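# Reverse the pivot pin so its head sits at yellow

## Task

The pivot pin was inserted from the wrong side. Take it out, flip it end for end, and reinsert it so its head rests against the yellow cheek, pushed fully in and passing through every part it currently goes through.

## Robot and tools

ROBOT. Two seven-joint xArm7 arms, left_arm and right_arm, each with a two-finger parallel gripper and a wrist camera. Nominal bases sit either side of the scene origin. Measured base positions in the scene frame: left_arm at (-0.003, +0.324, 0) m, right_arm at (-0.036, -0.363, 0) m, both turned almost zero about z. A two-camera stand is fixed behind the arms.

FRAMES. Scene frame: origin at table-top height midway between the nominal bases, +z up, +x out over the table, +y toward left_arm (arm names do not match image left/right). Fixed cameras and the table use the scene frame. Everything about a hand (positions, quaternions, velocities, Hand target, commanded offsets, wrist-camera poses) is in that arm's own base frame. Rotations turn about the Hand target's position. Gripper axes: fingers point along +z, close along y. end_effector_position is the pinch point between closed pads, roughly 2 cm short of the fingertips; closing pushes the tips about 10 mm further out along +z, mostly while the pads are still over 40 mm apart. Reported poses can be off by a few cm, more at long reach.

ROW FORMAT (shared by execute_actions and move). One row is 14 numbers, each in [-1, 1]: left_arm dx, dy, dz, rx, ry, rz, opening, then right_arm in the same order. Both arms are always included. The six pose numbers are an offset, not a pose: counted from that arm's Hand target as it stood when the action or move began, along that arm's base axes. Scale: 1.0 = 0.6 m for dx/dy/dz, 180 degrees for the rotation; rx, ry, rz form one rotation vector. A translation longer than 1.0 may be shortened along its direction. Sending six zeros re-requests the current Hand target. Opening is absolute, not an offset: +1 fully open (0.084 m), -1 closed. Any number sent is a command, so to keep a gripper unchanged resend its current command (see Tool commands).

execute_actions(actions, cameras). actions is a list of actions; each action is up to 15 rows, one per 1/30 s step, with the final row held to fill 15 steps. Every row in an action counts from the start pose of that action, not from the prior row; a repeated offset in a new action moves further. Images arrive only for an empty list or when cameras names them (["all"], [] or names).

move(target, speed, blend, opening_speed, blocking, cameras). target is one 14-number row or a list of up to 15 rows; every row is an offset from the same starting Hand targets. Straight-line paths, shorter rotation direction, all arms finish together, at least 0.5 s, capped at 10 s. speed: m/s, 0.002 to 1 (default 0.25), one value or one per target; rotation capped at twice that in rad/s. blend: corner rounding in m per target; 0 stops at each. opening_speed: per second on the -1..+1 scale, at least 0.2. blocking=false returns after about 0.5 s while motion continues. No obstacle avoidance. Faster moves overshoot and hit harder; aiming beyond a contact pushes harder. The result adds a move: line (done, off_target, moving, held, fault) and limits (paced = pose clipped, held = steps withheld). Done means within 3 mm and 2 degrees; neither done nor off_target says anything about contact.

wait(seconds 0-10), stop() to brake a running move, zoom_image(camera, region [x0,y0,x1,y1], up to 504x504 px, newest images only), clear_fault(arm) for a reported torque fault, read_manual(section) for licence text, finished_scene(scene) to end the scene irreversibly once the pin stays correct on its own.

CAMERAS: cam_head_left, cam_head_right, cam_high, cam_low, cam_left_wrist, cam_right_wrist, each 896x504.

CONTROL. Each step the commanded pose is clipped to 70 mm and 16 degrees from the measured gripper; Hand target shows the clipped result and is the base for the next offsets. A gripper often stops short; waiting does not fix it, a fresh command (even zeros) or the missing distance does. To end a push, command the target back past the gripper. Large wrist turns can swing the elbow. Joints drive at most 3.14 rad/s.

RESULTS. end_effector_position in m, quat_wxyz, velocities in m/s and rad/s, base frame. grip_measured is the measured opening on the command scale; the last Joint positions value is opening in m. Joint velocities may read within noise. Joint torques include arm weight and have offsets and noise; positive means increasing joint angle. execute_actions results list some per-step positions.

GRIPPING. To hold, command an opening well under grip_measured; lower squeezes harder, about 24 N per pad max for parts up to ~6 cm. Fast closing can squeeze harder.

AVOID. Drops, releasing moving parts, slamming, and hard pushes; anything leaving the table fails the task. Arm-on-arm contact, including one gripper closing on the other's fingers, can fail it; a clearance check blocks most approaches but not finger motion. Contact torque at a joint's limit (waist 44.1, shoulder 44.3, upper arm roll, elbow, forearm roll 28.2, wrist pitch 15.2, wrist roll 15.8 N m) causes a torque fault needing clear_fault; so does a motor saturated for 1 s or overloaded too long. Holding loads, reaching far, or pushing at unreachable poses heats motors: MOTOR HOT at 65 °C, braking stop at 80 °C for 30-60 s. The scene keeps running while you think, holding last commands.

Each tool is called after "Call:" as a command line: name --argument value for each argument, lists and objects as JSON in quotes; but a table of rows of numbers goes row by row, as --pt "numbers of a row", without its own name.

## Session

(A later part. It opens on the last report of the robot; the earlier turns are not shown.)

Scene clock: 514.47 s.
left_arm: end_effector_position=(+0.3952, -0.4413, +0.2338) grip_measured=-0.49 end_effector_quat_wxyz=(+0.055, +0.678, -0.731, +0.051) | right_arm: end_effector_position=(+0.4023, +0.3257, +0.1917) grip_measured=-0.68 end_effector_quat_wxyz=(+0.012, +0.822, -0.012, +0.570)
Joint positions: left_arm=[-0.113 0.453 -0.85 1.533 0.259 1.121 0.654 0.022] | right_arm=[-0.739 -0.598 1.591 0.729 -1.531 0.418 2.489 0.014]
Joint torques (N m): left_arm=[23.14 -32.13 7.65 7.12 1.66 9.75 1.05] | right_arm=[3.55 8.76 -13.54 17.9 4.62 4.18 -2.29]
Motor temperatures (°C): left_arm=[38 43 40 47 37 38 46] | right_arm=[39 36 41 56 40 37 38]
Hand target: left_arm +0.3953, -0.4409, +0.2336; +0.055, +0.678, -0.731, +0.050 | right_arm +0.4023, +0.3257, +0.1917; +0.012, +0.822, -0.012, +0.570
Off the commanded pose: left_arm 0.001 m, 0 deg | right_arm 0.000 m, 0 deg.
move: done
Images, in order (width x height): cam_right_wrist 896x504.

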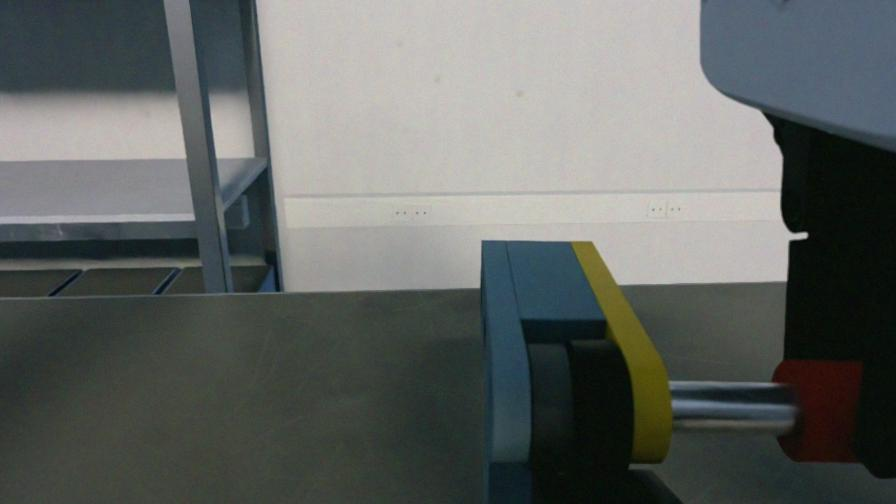

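Call:
move --pt "-0.0002 -0.0025 0 0 0 0 -1 0 0 0 0 0 0 -0.66" --pt "-0.005 -0.0025 0 0 0 -0.022 -1 0.0002 0 0.0007 0 0 0 -0.66" --pt "-0.005 0.004 0 0 0 -0.022 -1 0.0002 0 0.0007 0 0 0 -0.66" --speed 0.02 --cameras '["cam_right_wrist"]'

Call:
zoom_image --camera "cam_right_wrist" --region '[460, 290, 860, 504]'

Scene clock: 554.83 s.
left_arm: end_effector_position=(+0.3924, -0.4385, +0.2336) grip_measured=-0.49 end_effector_quat_wxyz=(-0.056, -0.653, +0.754, -0.049) | right_arm: end_effector_position=(+0.4024, +0.3256, +0.1921) grip_measured=-0.68 end_effector_quat_wxyz=(+0.012, +0.822, -0.012, +0.570)
Joint positions: left_arm=[-0.094 0.451 -0.867 1.524 0.254 1.128 0.724 0.022] | right_arm=[-0.738 -0.597 1.59 0.729 -1.531 0.418 2.487 0.014]
Joint torques (N m): left_arm=[7.24 -31.48 -12.4 11.44 -1.31 -2.68 1.57] | right_arm=[3.46 8.83 -12.21 17.68 4.6 3.75 -2.39]
Motor temperatures (°C): left_arm=[39 43 41 45 37 44 46] | right_arm=[39 36 41 56 40 37 38]
Hand target: left_arm +0.3923, -0.4385, +0.2336; -0.056, -0.653, +0.754, -0.049 | right_arm +0.4024, +0.3257, +0.1921; +0.012, +0.822, -0.012, +0.570
Off the commanded pose: left_arm 0.000 m, 0 deg | right_arm 0.000 m, 0 deg.
move: done
Images, in order (width x height): cam_right_wrist 896x504.

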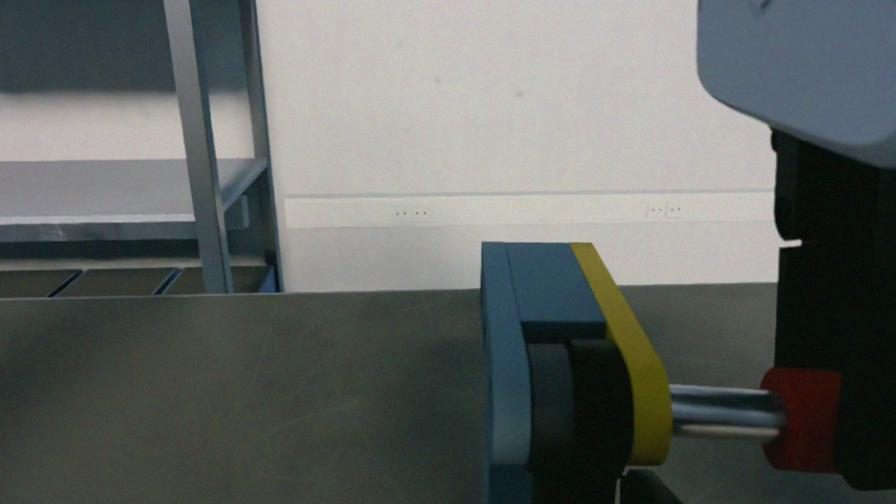

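Scaled by 1.260 from the camera's 896x504 image, which has a finer 1280x720 frame.

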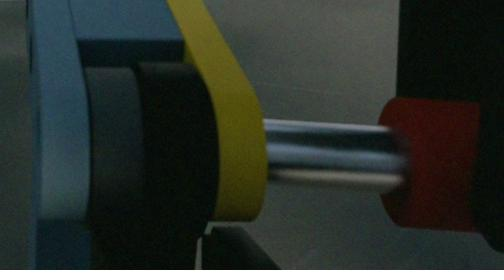

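Call:
move --pt "0.0024 0.0025 0.0015 -0.0139 0.0011 0.011 -1 0 0 0 0 0 0 -0.66" --pt "0.0052 0.0075 0.0022 -0.0139 0.0011 0.022 -1 0 0 0 0 0 0 -0.66" --speed 0.02 --blend '[0.001,0]' --cameras '["cam_right_wrist"]'

Call:
zoom_image --camera "cam_right_wrist" --region '[460, 290, 860, 504]'

Scene clock: 565.23 s.
left_arm: end_effector_position=(+0.3955, -0.4340, +0.2349) grip_measured=-0.49 end_effector_quat_wxyz=(+0.070, +0.677, -0.730, +0.066) | right_arm: end_effector_position=(+0.4024, +0.3257, +0.1921) grip_measured=-0.68 end_effector_quat_wxyz=(+0.012, +0.822, -0.012, +0.570)
Joint positions: left_arm=[-0.046 0.413 -0.878 1.467 0.205 1.062 0.699 0.022] | right_arm=[-0.738 -0.597 1.59 0.729 -1.531 0.418 2.487 0.014]
Joint torques (N m): left_arm=[6.62 -29.2 -4.72 10.22 -1.49 -1.64 -2.15] | right_arm=[2.86 8.61 -10.26 11.56 -2.51 0.78 -2.32]
Hand target: left_arm +0.3955, -0.4340, +0.2349; +0.070, +0.677, -0.730, +0.066 | right_arm +0.4024, +0.3257, +0.1921; +0.012, +0.822, -0.012, +0.570
Off the commanded pose: left_arm 0.000 m, 0 deg | right_arm 0.000 m, 0 deg.
move: done
Images, in order (width x height): cam_right_wrist 896x504.

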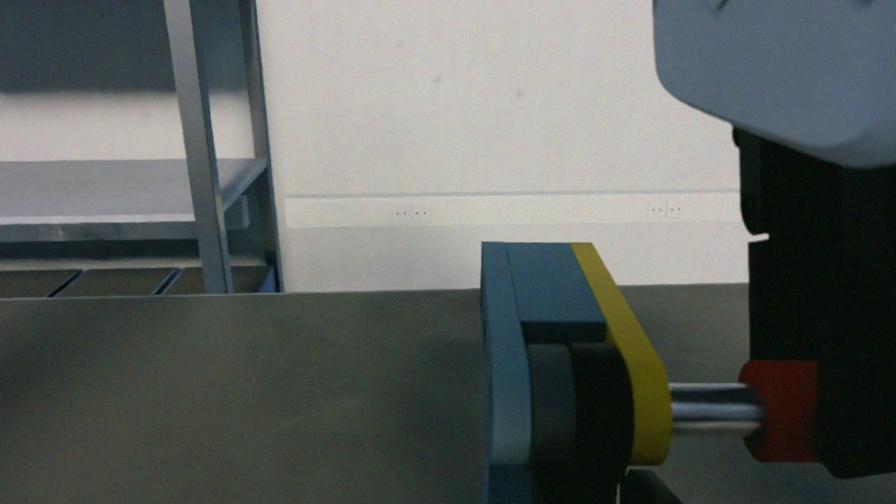

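Scaled by 1.260 from the camera's 896x504 image, which has a finer 1280x720 frame.

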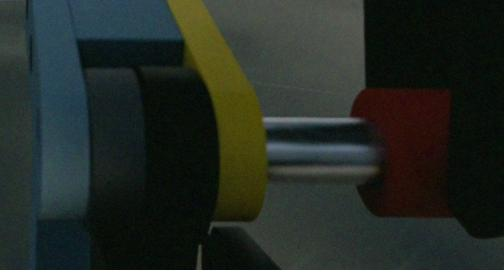

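Call:
move --target '[0,0,0,0,0,0,-1,-0.13,0.005,0,0,0,0,-0.6]' --speed 0.1

Call:
move --target '[0.0007,0.0092,0,0,0,0,-1,0,0,0,0,0,0,-0.6]' --speed 0.02 --cameras '["cam_right_wrist"]'

Call:
zoom_image --camera "cam_right_wrist" --region '[420, 200, 740, 440]'

Scene clock: 577.00 s.
left_arm: end_effector_position=(+0.3955, -0.4340, +0.2349) grip_measured=-0.49 end_effector_quat_wxyz=(+0.070, +0.677, -0.730, +0.066) | right_arm: end_effector_position=(+0.3244, +0.3287, +0.1921) grip_measured=-0.62 end_effector_quat_wxyz=(+0.012, +0.822, -0.012, +0.570)
Joint positions: left_arm=[-0.046 0.413 -0.877 1.467 0.205 1.061 0.699 0.022] | right_arm=[-0.333 -0.579 1.434 0.584 -1.301 0.563 2.369 0.017]
Joint torques (N m): left_arm=[6.47 -29.43 -4.65 10.13 -1.54 -0.32 -2.14] | right_arm=[3.73 5.84 -11.71 9.73 4.44 3.66 -2.38]
Motor temperatures (°C): left_arm=[39 43 38 45 37 38 46] | right_arm=[39 36 40 52 40 36 38]
Hand target: left_arm +0.3955, -0.4340, +0.2349; +0.070, +0.677, -0.730, +0.066 | right_arm +0.3244, +0.3287, +0.1921; +0.012, +0.822, -0.012, +0.570
Off the commanded pose: left_arm 0.000 m, 0 deg | right_arm 0.000 m, 0 deg.
move: done

Scene clock: 577.80 s.
left_arm: end_effector_position=(+0.3959, -0.4285, +0.2349) grip_measured=-0.49 end_effector_quat_wxyz=(+0.070, +0.677, -0.730, +0.066) | right_arm: end_effector_position=(+0.3244, +0.3287, +0.1921) grip_measured=-0.62 end_effector_quat_wxyz=(+0.012, +0.822, -0.012, +0.570)
Joint positions: left_arm=[-0.028 0.399 -0.882 1.45 0.193 1.057 0.712 0.022] | right_arm=[-0.333 -0.579 1.434 0.584 -1.301 0.563 2.368 0.017]
Joint torques (N m): left_arm=[6.13 -28.75 -15.31 8.58 -2.08 -0.49 1.16] | right_arm=[3.91 5.75 -11.9 9.7 4.5 3.72 -2.33]
Hand target: left_arm +0.3959, -0.4284, +0.2349; +0.070, +0.677, -0.730, +0.066 | right_arm +0.3244, +0.3287, +0.1921; +0.012, +0.822, -0.012, +0.570
Off the commanded pose: left_arm 0.000 m, 0 deg | right_arm 0.000 m, 0 deg.
move: done
Images, in order (width x height): cam_right_wrist 896x504.

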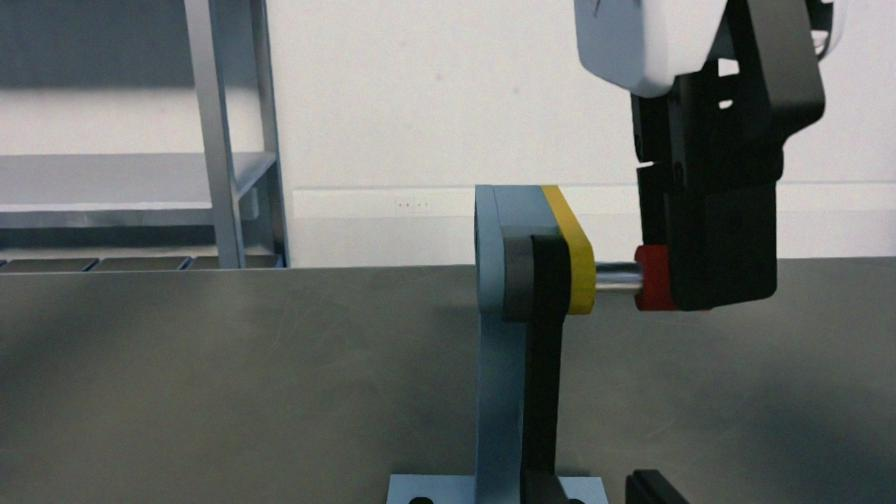

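Scaled by 1.575 from the camera's 896x504 image, which has a finer 1280x720 frame.

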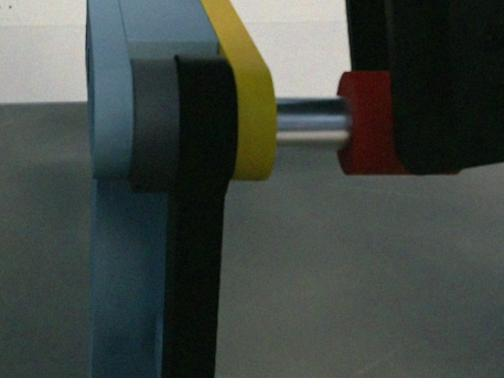

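Call:
move --target '[0.0007,0.0083,0,0,0,0,-1,0,0,0,0,0,0,-0.6]' --speed 0.02 --cameras '["cam_right_wrist"]'

Call:
zoom_image --camera "cam_right_wrist" --region '[420, 200, 740, 440]'

Scene clock: 585.30 s.
left_arm: end_effector_position=(+0.3964, -0.4237, +0.2351) grip_measured=-0.49 end_effector_quat_wxyz=(+0.070, +0.677, -0.730, +0.066) | right_arm: end_effector_position=(+0.3244, +0.3287, +0.1921) grip_measured=-0.62 end_effector_quat_wxyz=(+0.012, +0.822, -0.012, +0.570)
Joint positions: left_arm=[-0.012 0.386 -0.887 1.435 0.182 1.051 0.725 0.022] | right_arm=[-0.333 -0.579 1.434 0.584 -1.301 0.563 2.368 0.017]
Joint torques (N m): left_arm=[10.93 -32.3 -5.99 5.45 -1.11 11.09 0.92] | right_arm=[3.88 5.83 -11.77 9.8 4.56 3.71 -2.43]
Hand target: left_arm +0.3963, -0.4235, +0.2349; +0.070, +0.677, -0.730, +0.066 | right_arm +0.3244, +0.3287, +0.1921; +0.012, +0.822, -0.012, +0.570
Off the commanded pose: left_arm 0.000 m, 0 deg | right_arm 0.000 m, 0 deg.
move: done
Images, in order (width x height): cam_right_wrist 896x504.

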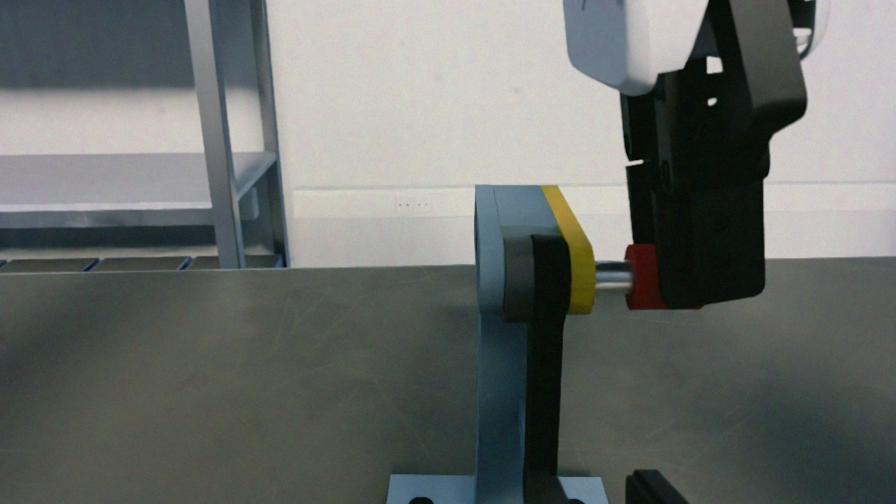

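Scaled by 1.575 from the camera's 896x504 image, which has a finer 1280x720 frame.

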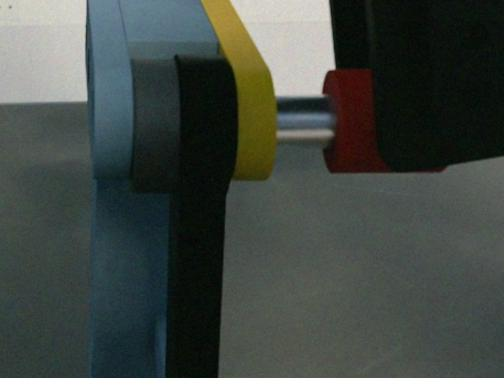

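Call:
move --pt "-0.0001 -0.0017 -0.0027 0.0125 -0.001 0 -1 0 0 0 0 0 0 -0.6" --pt "0.0006 0.0075 -0.0027 0.0125 -0.001 0 -1 0 0 0 0 0 0 -0.6" --speed 0.02 --cameras '["cam_right_wrist","cam_high"]'

Call:
zoom_image --camera "cam_right_wrist" --region '[420, 200, 740, 440]'

Call:
zoom_image --camera "cam_high" --region '[370, 190, 450, 250]'

Scene clock: 596.17 s.
left_arm: end_effector_position=(+0.3970, -0.4196, +0.2336) grip_measured=-0.49 end_effector_quat_wxyz=(+0.056, +0.678, -0.731, +0.054) | right_arm: end_effector_position=(+0.3244, +0.3287, +0.1921) grip_measured=-0.62 end_effector_quat_wxyz=(+0.012, +0.822, -0.012, +0.570)
Joint positions: left_arm=[-0.036 0.393 -0.871 1.455 0.213 1.089 0.706 0.022] | right_arm=[-0.333 -0.579 1.434 0.584 -1.301 0.563 2.368 0.017]
Joint torques (N m): left_arm=[15.8 -28.92 -2.64 -0.84 -0.38 13.57 0.89] | right_arm=[3.73 5.74 -11.91 9.82 4.42 3.68 -2.39]
Hand target: left_arm +0.3967, -0.4190, +0.2333; +0.056, +0.678, -0.731, +0.052 | right_arm +0.3244, +0.3287, +0.1921; +0.012, +0.822, -0.012, +0.570
Off the commanded pose: left_arm 0.001 m, 0 deg | right_arm 0.000 m, 0 deg.
move: done
Images, in order (width x height): cam_high 896x504, cam_right_wrist 896x504.

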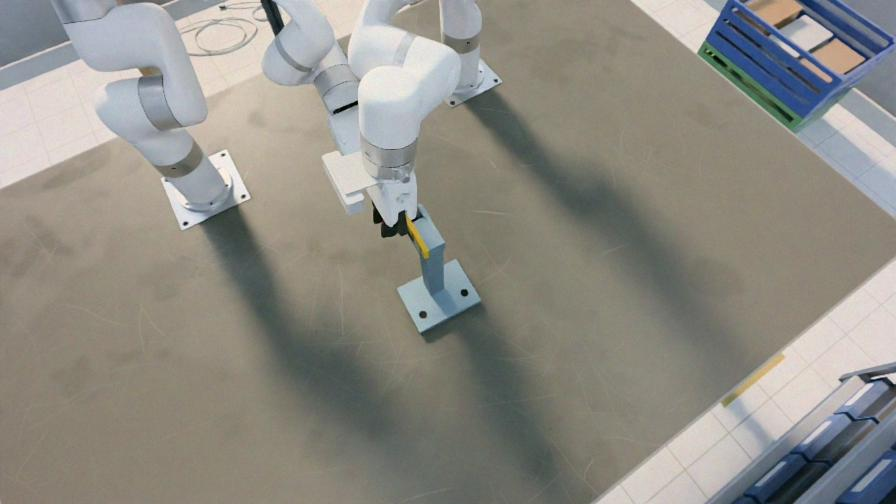

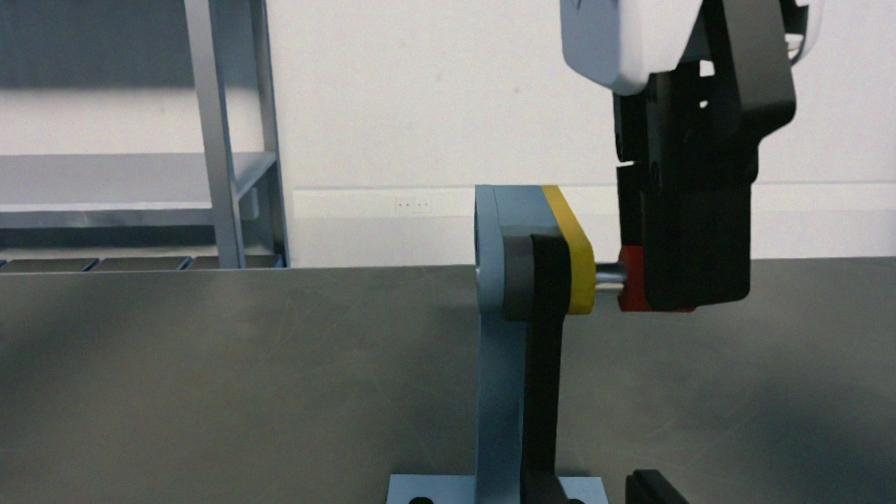

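Scaled by 1.575 from the camera's 896x504 image, which has a finer 1280x720 frame.

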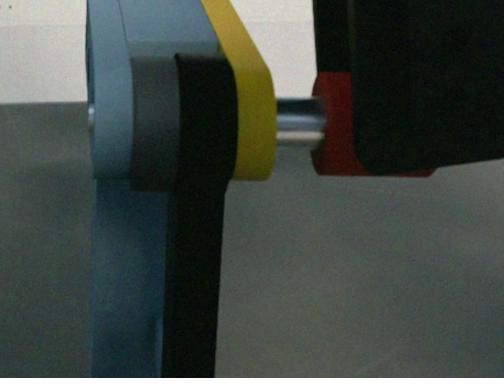

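Scaled by 6.300 from the camera's 896x504 image, which has a finer 1280x720 frame.

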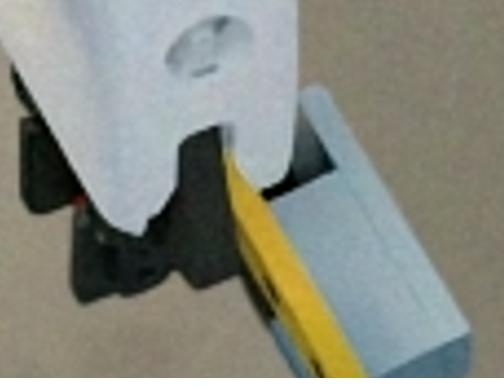

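Call:
move --target '[0.0006,0.0083,0,0,0,0,-1,0,0,0,0,0,0,-0.6]' --speed 0.02 --cameras '["cam_right_wrist"]'

Call:
zoom_image --camera "cam_right_wrist" --region '[420, 200, 740, 440]'

Scene clock: 608.97 s.
left_arm: end_effector_position=(+0.3974, -0.4140, +0.2333) grip_measured=-0.49 end_effector_quat_wxyz=(+0.056, +0.678, -0.731, +0.053) | right_arm: end_effector_position=(+0.3244, +0.3287, +0.1921) grip_measured=-0.62 end_effector_quat_wxyz=(+0.012, +0.822, -0.012, +0.570)
Joint positions: left_arm=[-0.02 0.38 -0.873 1.439 0.203 1.086 0.718 0.022] | right_arm=[-0.333 -0.579 1.434 0.584 -1.301 0.563 2.368 0.017]
Joint torques (N m): left_arm=[2.56 -25.53 -17.36 0.33 -3.06 10.78 0.78] | right_arm=[3.69 5.85 -11.79 9.83 4.37 3.63 -2.44]
Motor temperatures (°C): left_arm=[38 43 37 43 37 45 46] | right_arm=[39 36 40 50 40 37 38]
Hand target: left_arm +0.3970, -0.4140, +0.2333; +0.056, +0.678, -0.731, +0.052 | right_arm +0.3244, +0.3287, +0.1921; +0.012, +0.822, -0.012, +0.570
Off the commanded pose: left_arm 0.000 m, 0 deg | right_arm 0.000 m, 0 deg.
move: done
Images, in order (width x height): cam_right_wrist 896x504.

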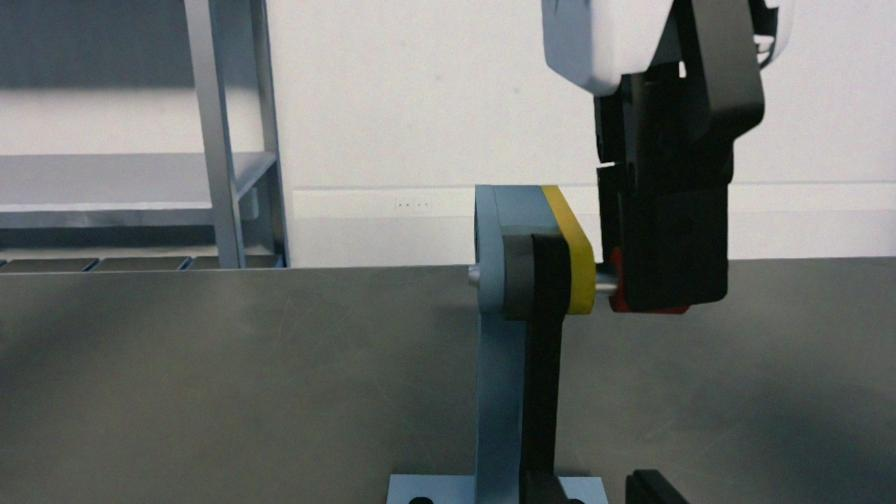

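Scaled by 1.575 from the camera's 896x504 image, which has a finer 1280x720 frame.

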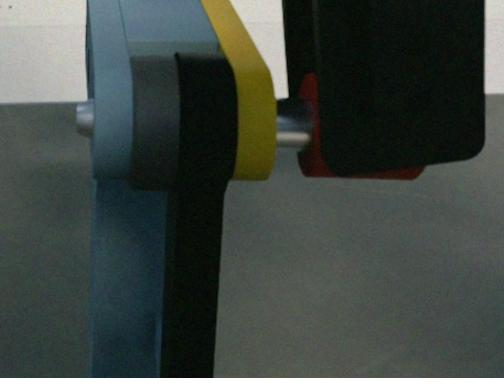

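Call:
move --pt "0 0 0 0 0 0 -0.3 0 0 0 0 0 0 -0.6" --pt "-0.0018 -0.0767 0 0 0 0 -0.3 0 0 0 0 0 0 -0.6" --pt "-0.0018 -0.0767 -0.0188 0.0486 -0.0037 0 -1 0 0 0 0 0 0 -0.6" --pt "0.0001 -0.0383 -0.0188 0.0486 -0.0037 0 -1 0 0 0 0 0 0 -0.6" --speed '[0.1,0.1,0.1,0.03]' --cameras '["cam_right_wrist"]'

Call:
zoom_image --camera "cam_right_wrist" --region '[420, 200, 740, 440]'

Scene clock: 630.20 s.
left_arm: end_effector_position=(+0.3971, -0.4370, +0.2220) grip_measured=-1.00 end_effector_quat_wxyz=(+0.000, +0.680, -0.733, +0.001) | right_arm: end_effector_position=(+0.3244, +0.3287, +0.1921) grip_measured=-0.62 end_effector_quat_wxyz=(+0.012, +0.822, -0.012, +0.570)
Joint positions: left_arm=[-0.242 0.529 -0.784 1.656 0.382 1.284 0.58 0] | right_arm=[-0.333 -0.579 1.434 0.584 -1.301 0.563 2.368 0.017]
Joint torques (N m): left_arm=[7.88 -35.44 -13.81 13.35 -0.81 -3.8 1.54] | right_arm=[3.76 5.79 -11.65 10.08 4.31 3.71 -2.34]
Hand target: left_arm +0.3971, -0.4370, +0.2220; +0.000, +0.680, -0.733, +0.001 | right_arm +0.3244, +0.3287, +0.1921; +0.012, +0.822, -0.012, +0.570
Off the commanded pose: left_arm 0.000 m, 0 deg | right_arm 0.000 m, 0 deg.
move: done
Images, in order (width x height): cam_right_wrist 896x504.

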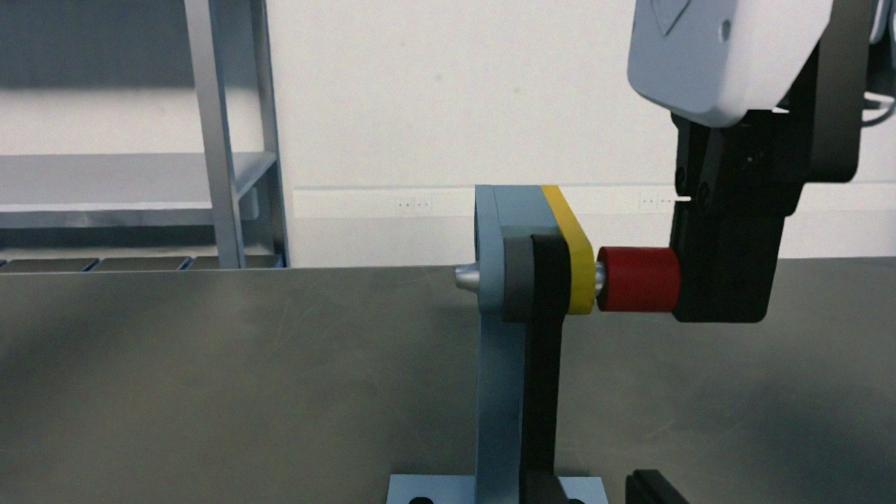

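Scaled by 1.575 from the camera's 896x504 image, which has a finer 1280x720 frame.

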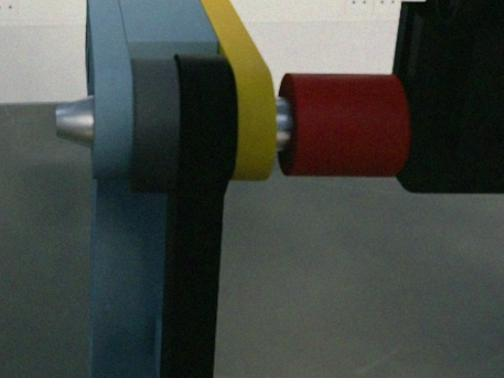

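Call:
move --target '[0.0004,0.0047,0,0,0,0,-1,0,0,0,0,0,0,-0.6]' --speed 0.015 --cameras '["cam_right_wrist"]'

Call:
zoom_image --camera "cam_right_wrist" --region '[440, 200, 680, 340]'

Scene clock: 634.77 s.
left_arm: end_effector_position=(+0.3973, -0.4342, +0.2220) grip_measured=-1.00 end_effector_quat_wxyz=(+0.000, +0.680, -0.733, +0.001) | right_arm: end_effector_position=(+0.3244, +0.3287, +0.1921) grip_measured=-0.62 end_effector_quat_wxyz=(+0.012, +0.822, -0.012, +0.570)
Joint positions: left_arm=[-0.233 0.522 -0.786 1.646 0.378 1.279 0.584 0] | right_arm=[-0.333 -0.579 1.434 0.584 -1.301 0.563 2.368 0.017]
Joint torques (N m): left_arm=[7.42 -34.19 -13.82 13.25 -0.76 -3.98 1.7] | right_arm=[3.75 5.66 -11.55 9.96 4.18 3.62 -2.3]
Hand target: left_arm +0.3973, -0.4341, +0.2220; +0.000, +0.680, -0.733, +0.001 | right_arm +0.3244, +0.3287, +0.1921; +0.012, +0.822, -0.012, +0.570
Off the commanded pose: left_arm 0.000 m, 0 deg | right_arm 0.000 m, 0 deg.
move: done
Images, in order (width x height): cam_right_wrist 896x504.

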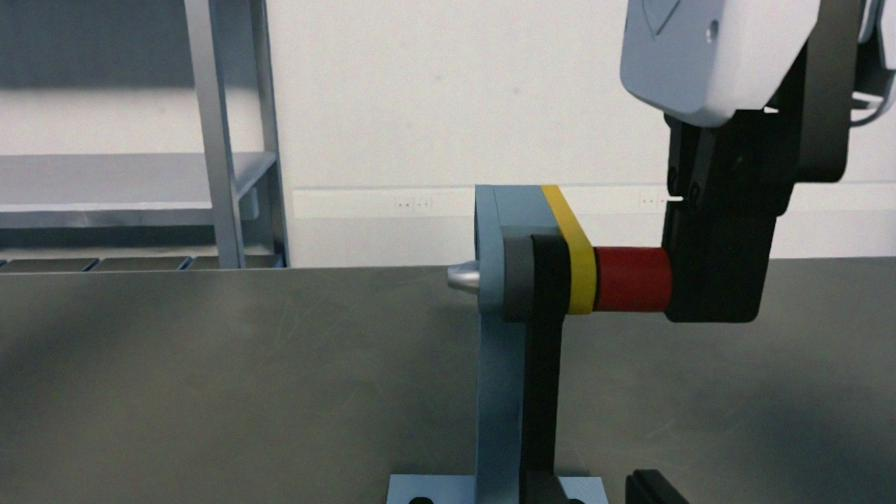

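Scaled by 2.100 from the camera's 896x504 image, which has a finer 1280x720 frame.

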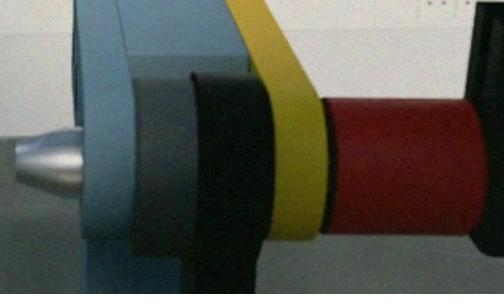

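Nearly; push 1.6 mm more in small steps.

Call:
move --target '[0.0001,0.0018,0,0,0,0,-1,0,0,0,0,0,0,-0.6]' --speed 0.01

Call:
move --target '[0.0001,0.001,0,0,0,0,-1,0,0,0,0,0,0,-0.6]' --speed 0.01 --cameras '["cam_right_wrist"]'

Call:
zoom_image --camera "cam_right_wrist" --region '[440, 200, 680, 340]'

Scene clock: 640.07 s.
left_arm: end_effector_position=(+0.3974, -0.4331, +0.2220) grip_measured=-1.00 end_effector_quat_wxyz=(+0.000, +0.680, -0.733, +0.001) | right_arm: end_effector_position=(+0.3244, +0.3287, +0.1921) grip_measured=-0.62 end_effector_quat_wxyz=(+0.012, +0.822, -0.012, +0.570)
Joint positions: left_arm=[-0.23 0.519 -0.787 1.641 0.376 1.278 0.586 0] | right_arm=[-0.333 -0.579 1.434 0.584 -1.301 0.563 2.368 0.017]
Joint torques (N m): left_arm=[8 -34.69 -13.87 13.5 -0.87 -4.15 1.73] | right_arm=[3.75 5.65 -11.62 9.98 4.18 3.69 -2.23]
Hand target: left_arm +0.3974, -0.4331, +0.2220; +0.000, +0.680, -0.733, +0.001 | right_arm +0.3244, +0.3287, +0.1921; +0.012, +0.822, -0.012, +0.570
Off the commanded pose: left_arm 0.000 m, 0 deg | right_arm 0.000 m, 0 deg.
move: done

Scene clock: 640.77 s.
left_arm: end_effector_position=(+0.3974, -0.4325, +0.2220) grip_measured=-1.00 end_effector_quat_wxyz=(+0.000, +0.680, -0.733, +0.001) | right_arm: end_effector_position=(+0.3244, +0.3287, +0.1921) grip_measured=-0.62 end_effector_quat_wxyz=(+0.012, +0.822, -0.012, +0.570)
Joint positions: left_arm=[-0.228 0.517 -0.787 1.639 0.375 1.277 0.587 0] | right_arm=[-0.333 -0.579 1.434 0.584 -1.301 0.563 2.368 0.017]
Joint torques (N m): left_arm=[7.89 -34.6 -13.8 13.53 -0.8 -4.25 1.55] | right_arm=[3.64 5.76 -11.72 10.05 4.22 3.69 -2.32]
Hand target: left_arm +0.3974, -0.4325, +0.2220; +0.000, +0.680, -0.733, +0.001 | right_arm +0.3244, +0.3287, +0.1921; +0.012, +0.822, -0.012, +0.570
Off the commanded pose: left_arm 0.000 m, 0 deg | right_arm 0.000 m, 0 deg.
move: done
Images, in order (width x height): cam_right_wrist 896x504.

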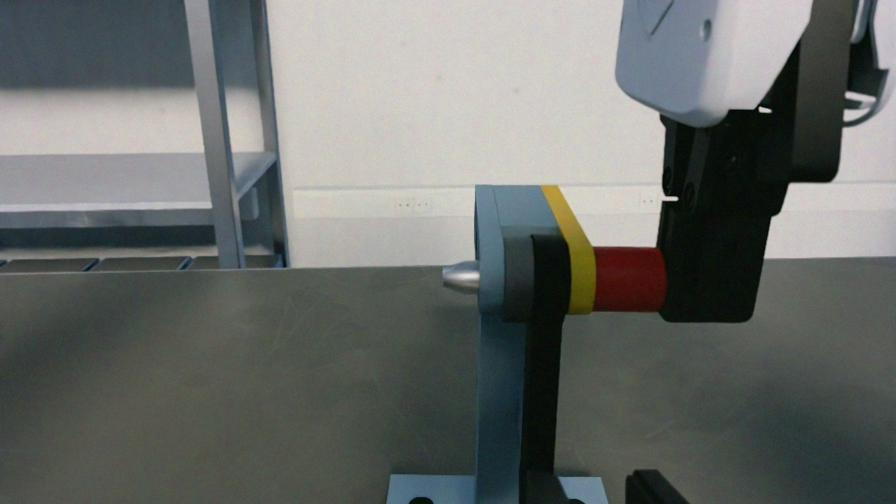

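Scaled by 2.100 from the camera's 896x504 image, which has a finer 1280x720 frame.

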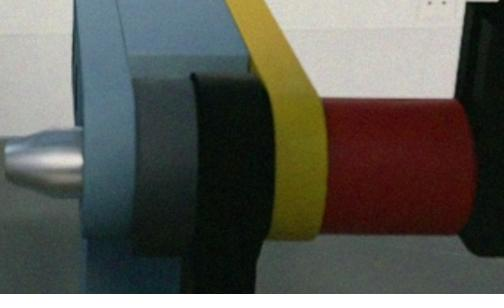

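Call:
move --target '[0.0001,0.0015,0,0,0,0,-1,0,0,0,0,0,0,-0.6]' --speed 0.01 --cameras '["cam_right_wrist"]'

Call:
zoom_image --camera "cam_right_wrist" --region '[440, 200, 680, 340]'

Scene clock: 646.50 s.
left_arm: end_effector_position=(+0.3975, -0.4317, +0.2220) grip_measured=-1.00 end_effector_quat_wxyz=(+0.000, +0.680, -0.733, +0.001) | right_arm: end_effector_position=(+0.3244, +0.3287, +0.1921) grip_measured=-0.62 end_effector_quat_wxyz=(+0.012, +0.822, -0.012, +0.570)
Joint positions: left_arm=[-0.225 0.515 -0.788 1.636 0.374 1.275 0.589 0] | right_arm=[-0.333 -0.579 1.434 0.584 -1.301 0.563 2.368 0.017]
Joint torques (N m): left_arm=[10.59 -35.59 -10.15 12.81 -0.38 -1.33 1.57] | right_arm=[3.72 5.71 -11.73 10.1 4.13 3.66 -2.34]
Hand target: left_arm +0.3975, -0.4316, +0.2220; +0.000, +0.680, -0.733, +0.001 | right_arm +0.3244, +0.3287, +0.1921; +0.012, +0.822, -0.012, +0.570
Off the commanded pose: left_arm 0.000 m, 0 deg | right_arm 0.000 m, 0 deg.
move: done
Images, in order (width x height): cam_right_wrist 896x504.

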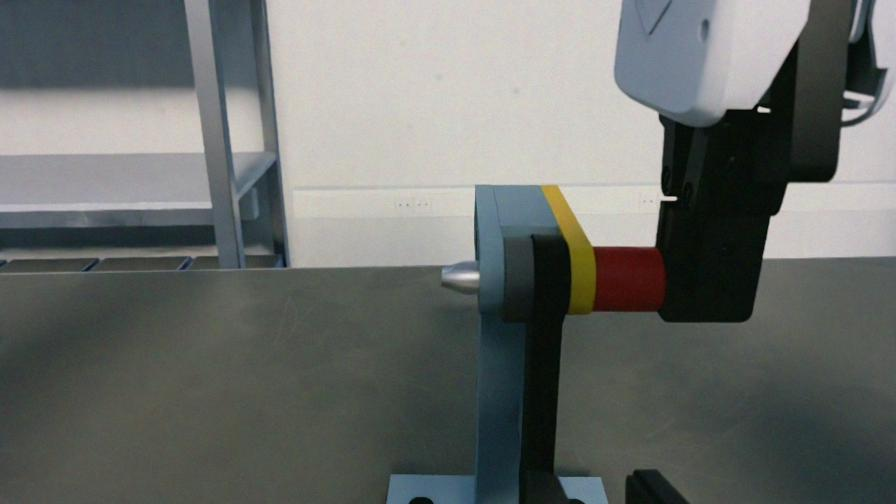

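Scaled by 2.100 from the camera's 896x504 image, which has a finer 1280x720 frame.

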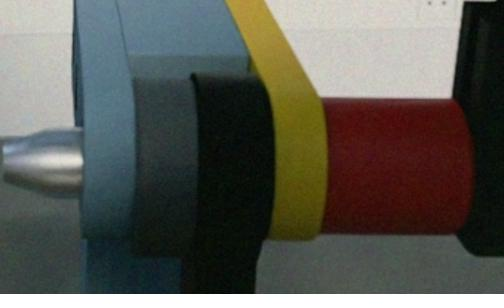

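Seated (torque rose). Retreat and finish.

Call:
move --target '[-0.006,-0.08,0,0,0,0,-1,-0.05,0,0,0,0,0,-0.6]' --speed 0.15

Call:
finished_scene --scene 2

Scene clock: 650.87 s.
left_arm: end_effector_position=(+0.3939, -0.4796, +0.2220) grip_measured=-1.00 end_effector_quat_wxyz=(+0.000, +0.680, -0.733, +0.001) | right_arm: end_effector_position=(+0.2944, +0.3287, +0.1921) grip_measured=-0.62 end_effector_quat_wxyz=(+0.012, +0.822, -0.012, +0.570)
Joint positions: left_arm=[-0.378 0.65 -0.759 1.84 0.441 1.357 0.522 0] | right_arm=[-0.184 -0.586 1.389 0.542 -1.203 0.621 2.327 0.017]
Joint torques (N m): left_arm=[-8.01 -25.34 -5.99 17.75 1.44 -0.15 -1.62] | right_arm=[3.79 4.77 -11.55 9.5 4.5 3.59 -2.34]
Motor temperatures (°C): left_arm=[38 44 39 47 37 40 46] | right_arm=[39 36 40 49 40 37 38]
Hand target: left_arm +0.3939, -0.4796, +0.2220; +0.000, +0.680, -0.733, +0.001 | right_arm +0.2944, +0.3287, +0.1921; +0.012, +0.822, -0.012, +0.570
Off the commanded pose: left_arm 0.000 m, 0 deg | right_arm 0.000 m, 0 deg.
move: done

The scene is finished: the task was done.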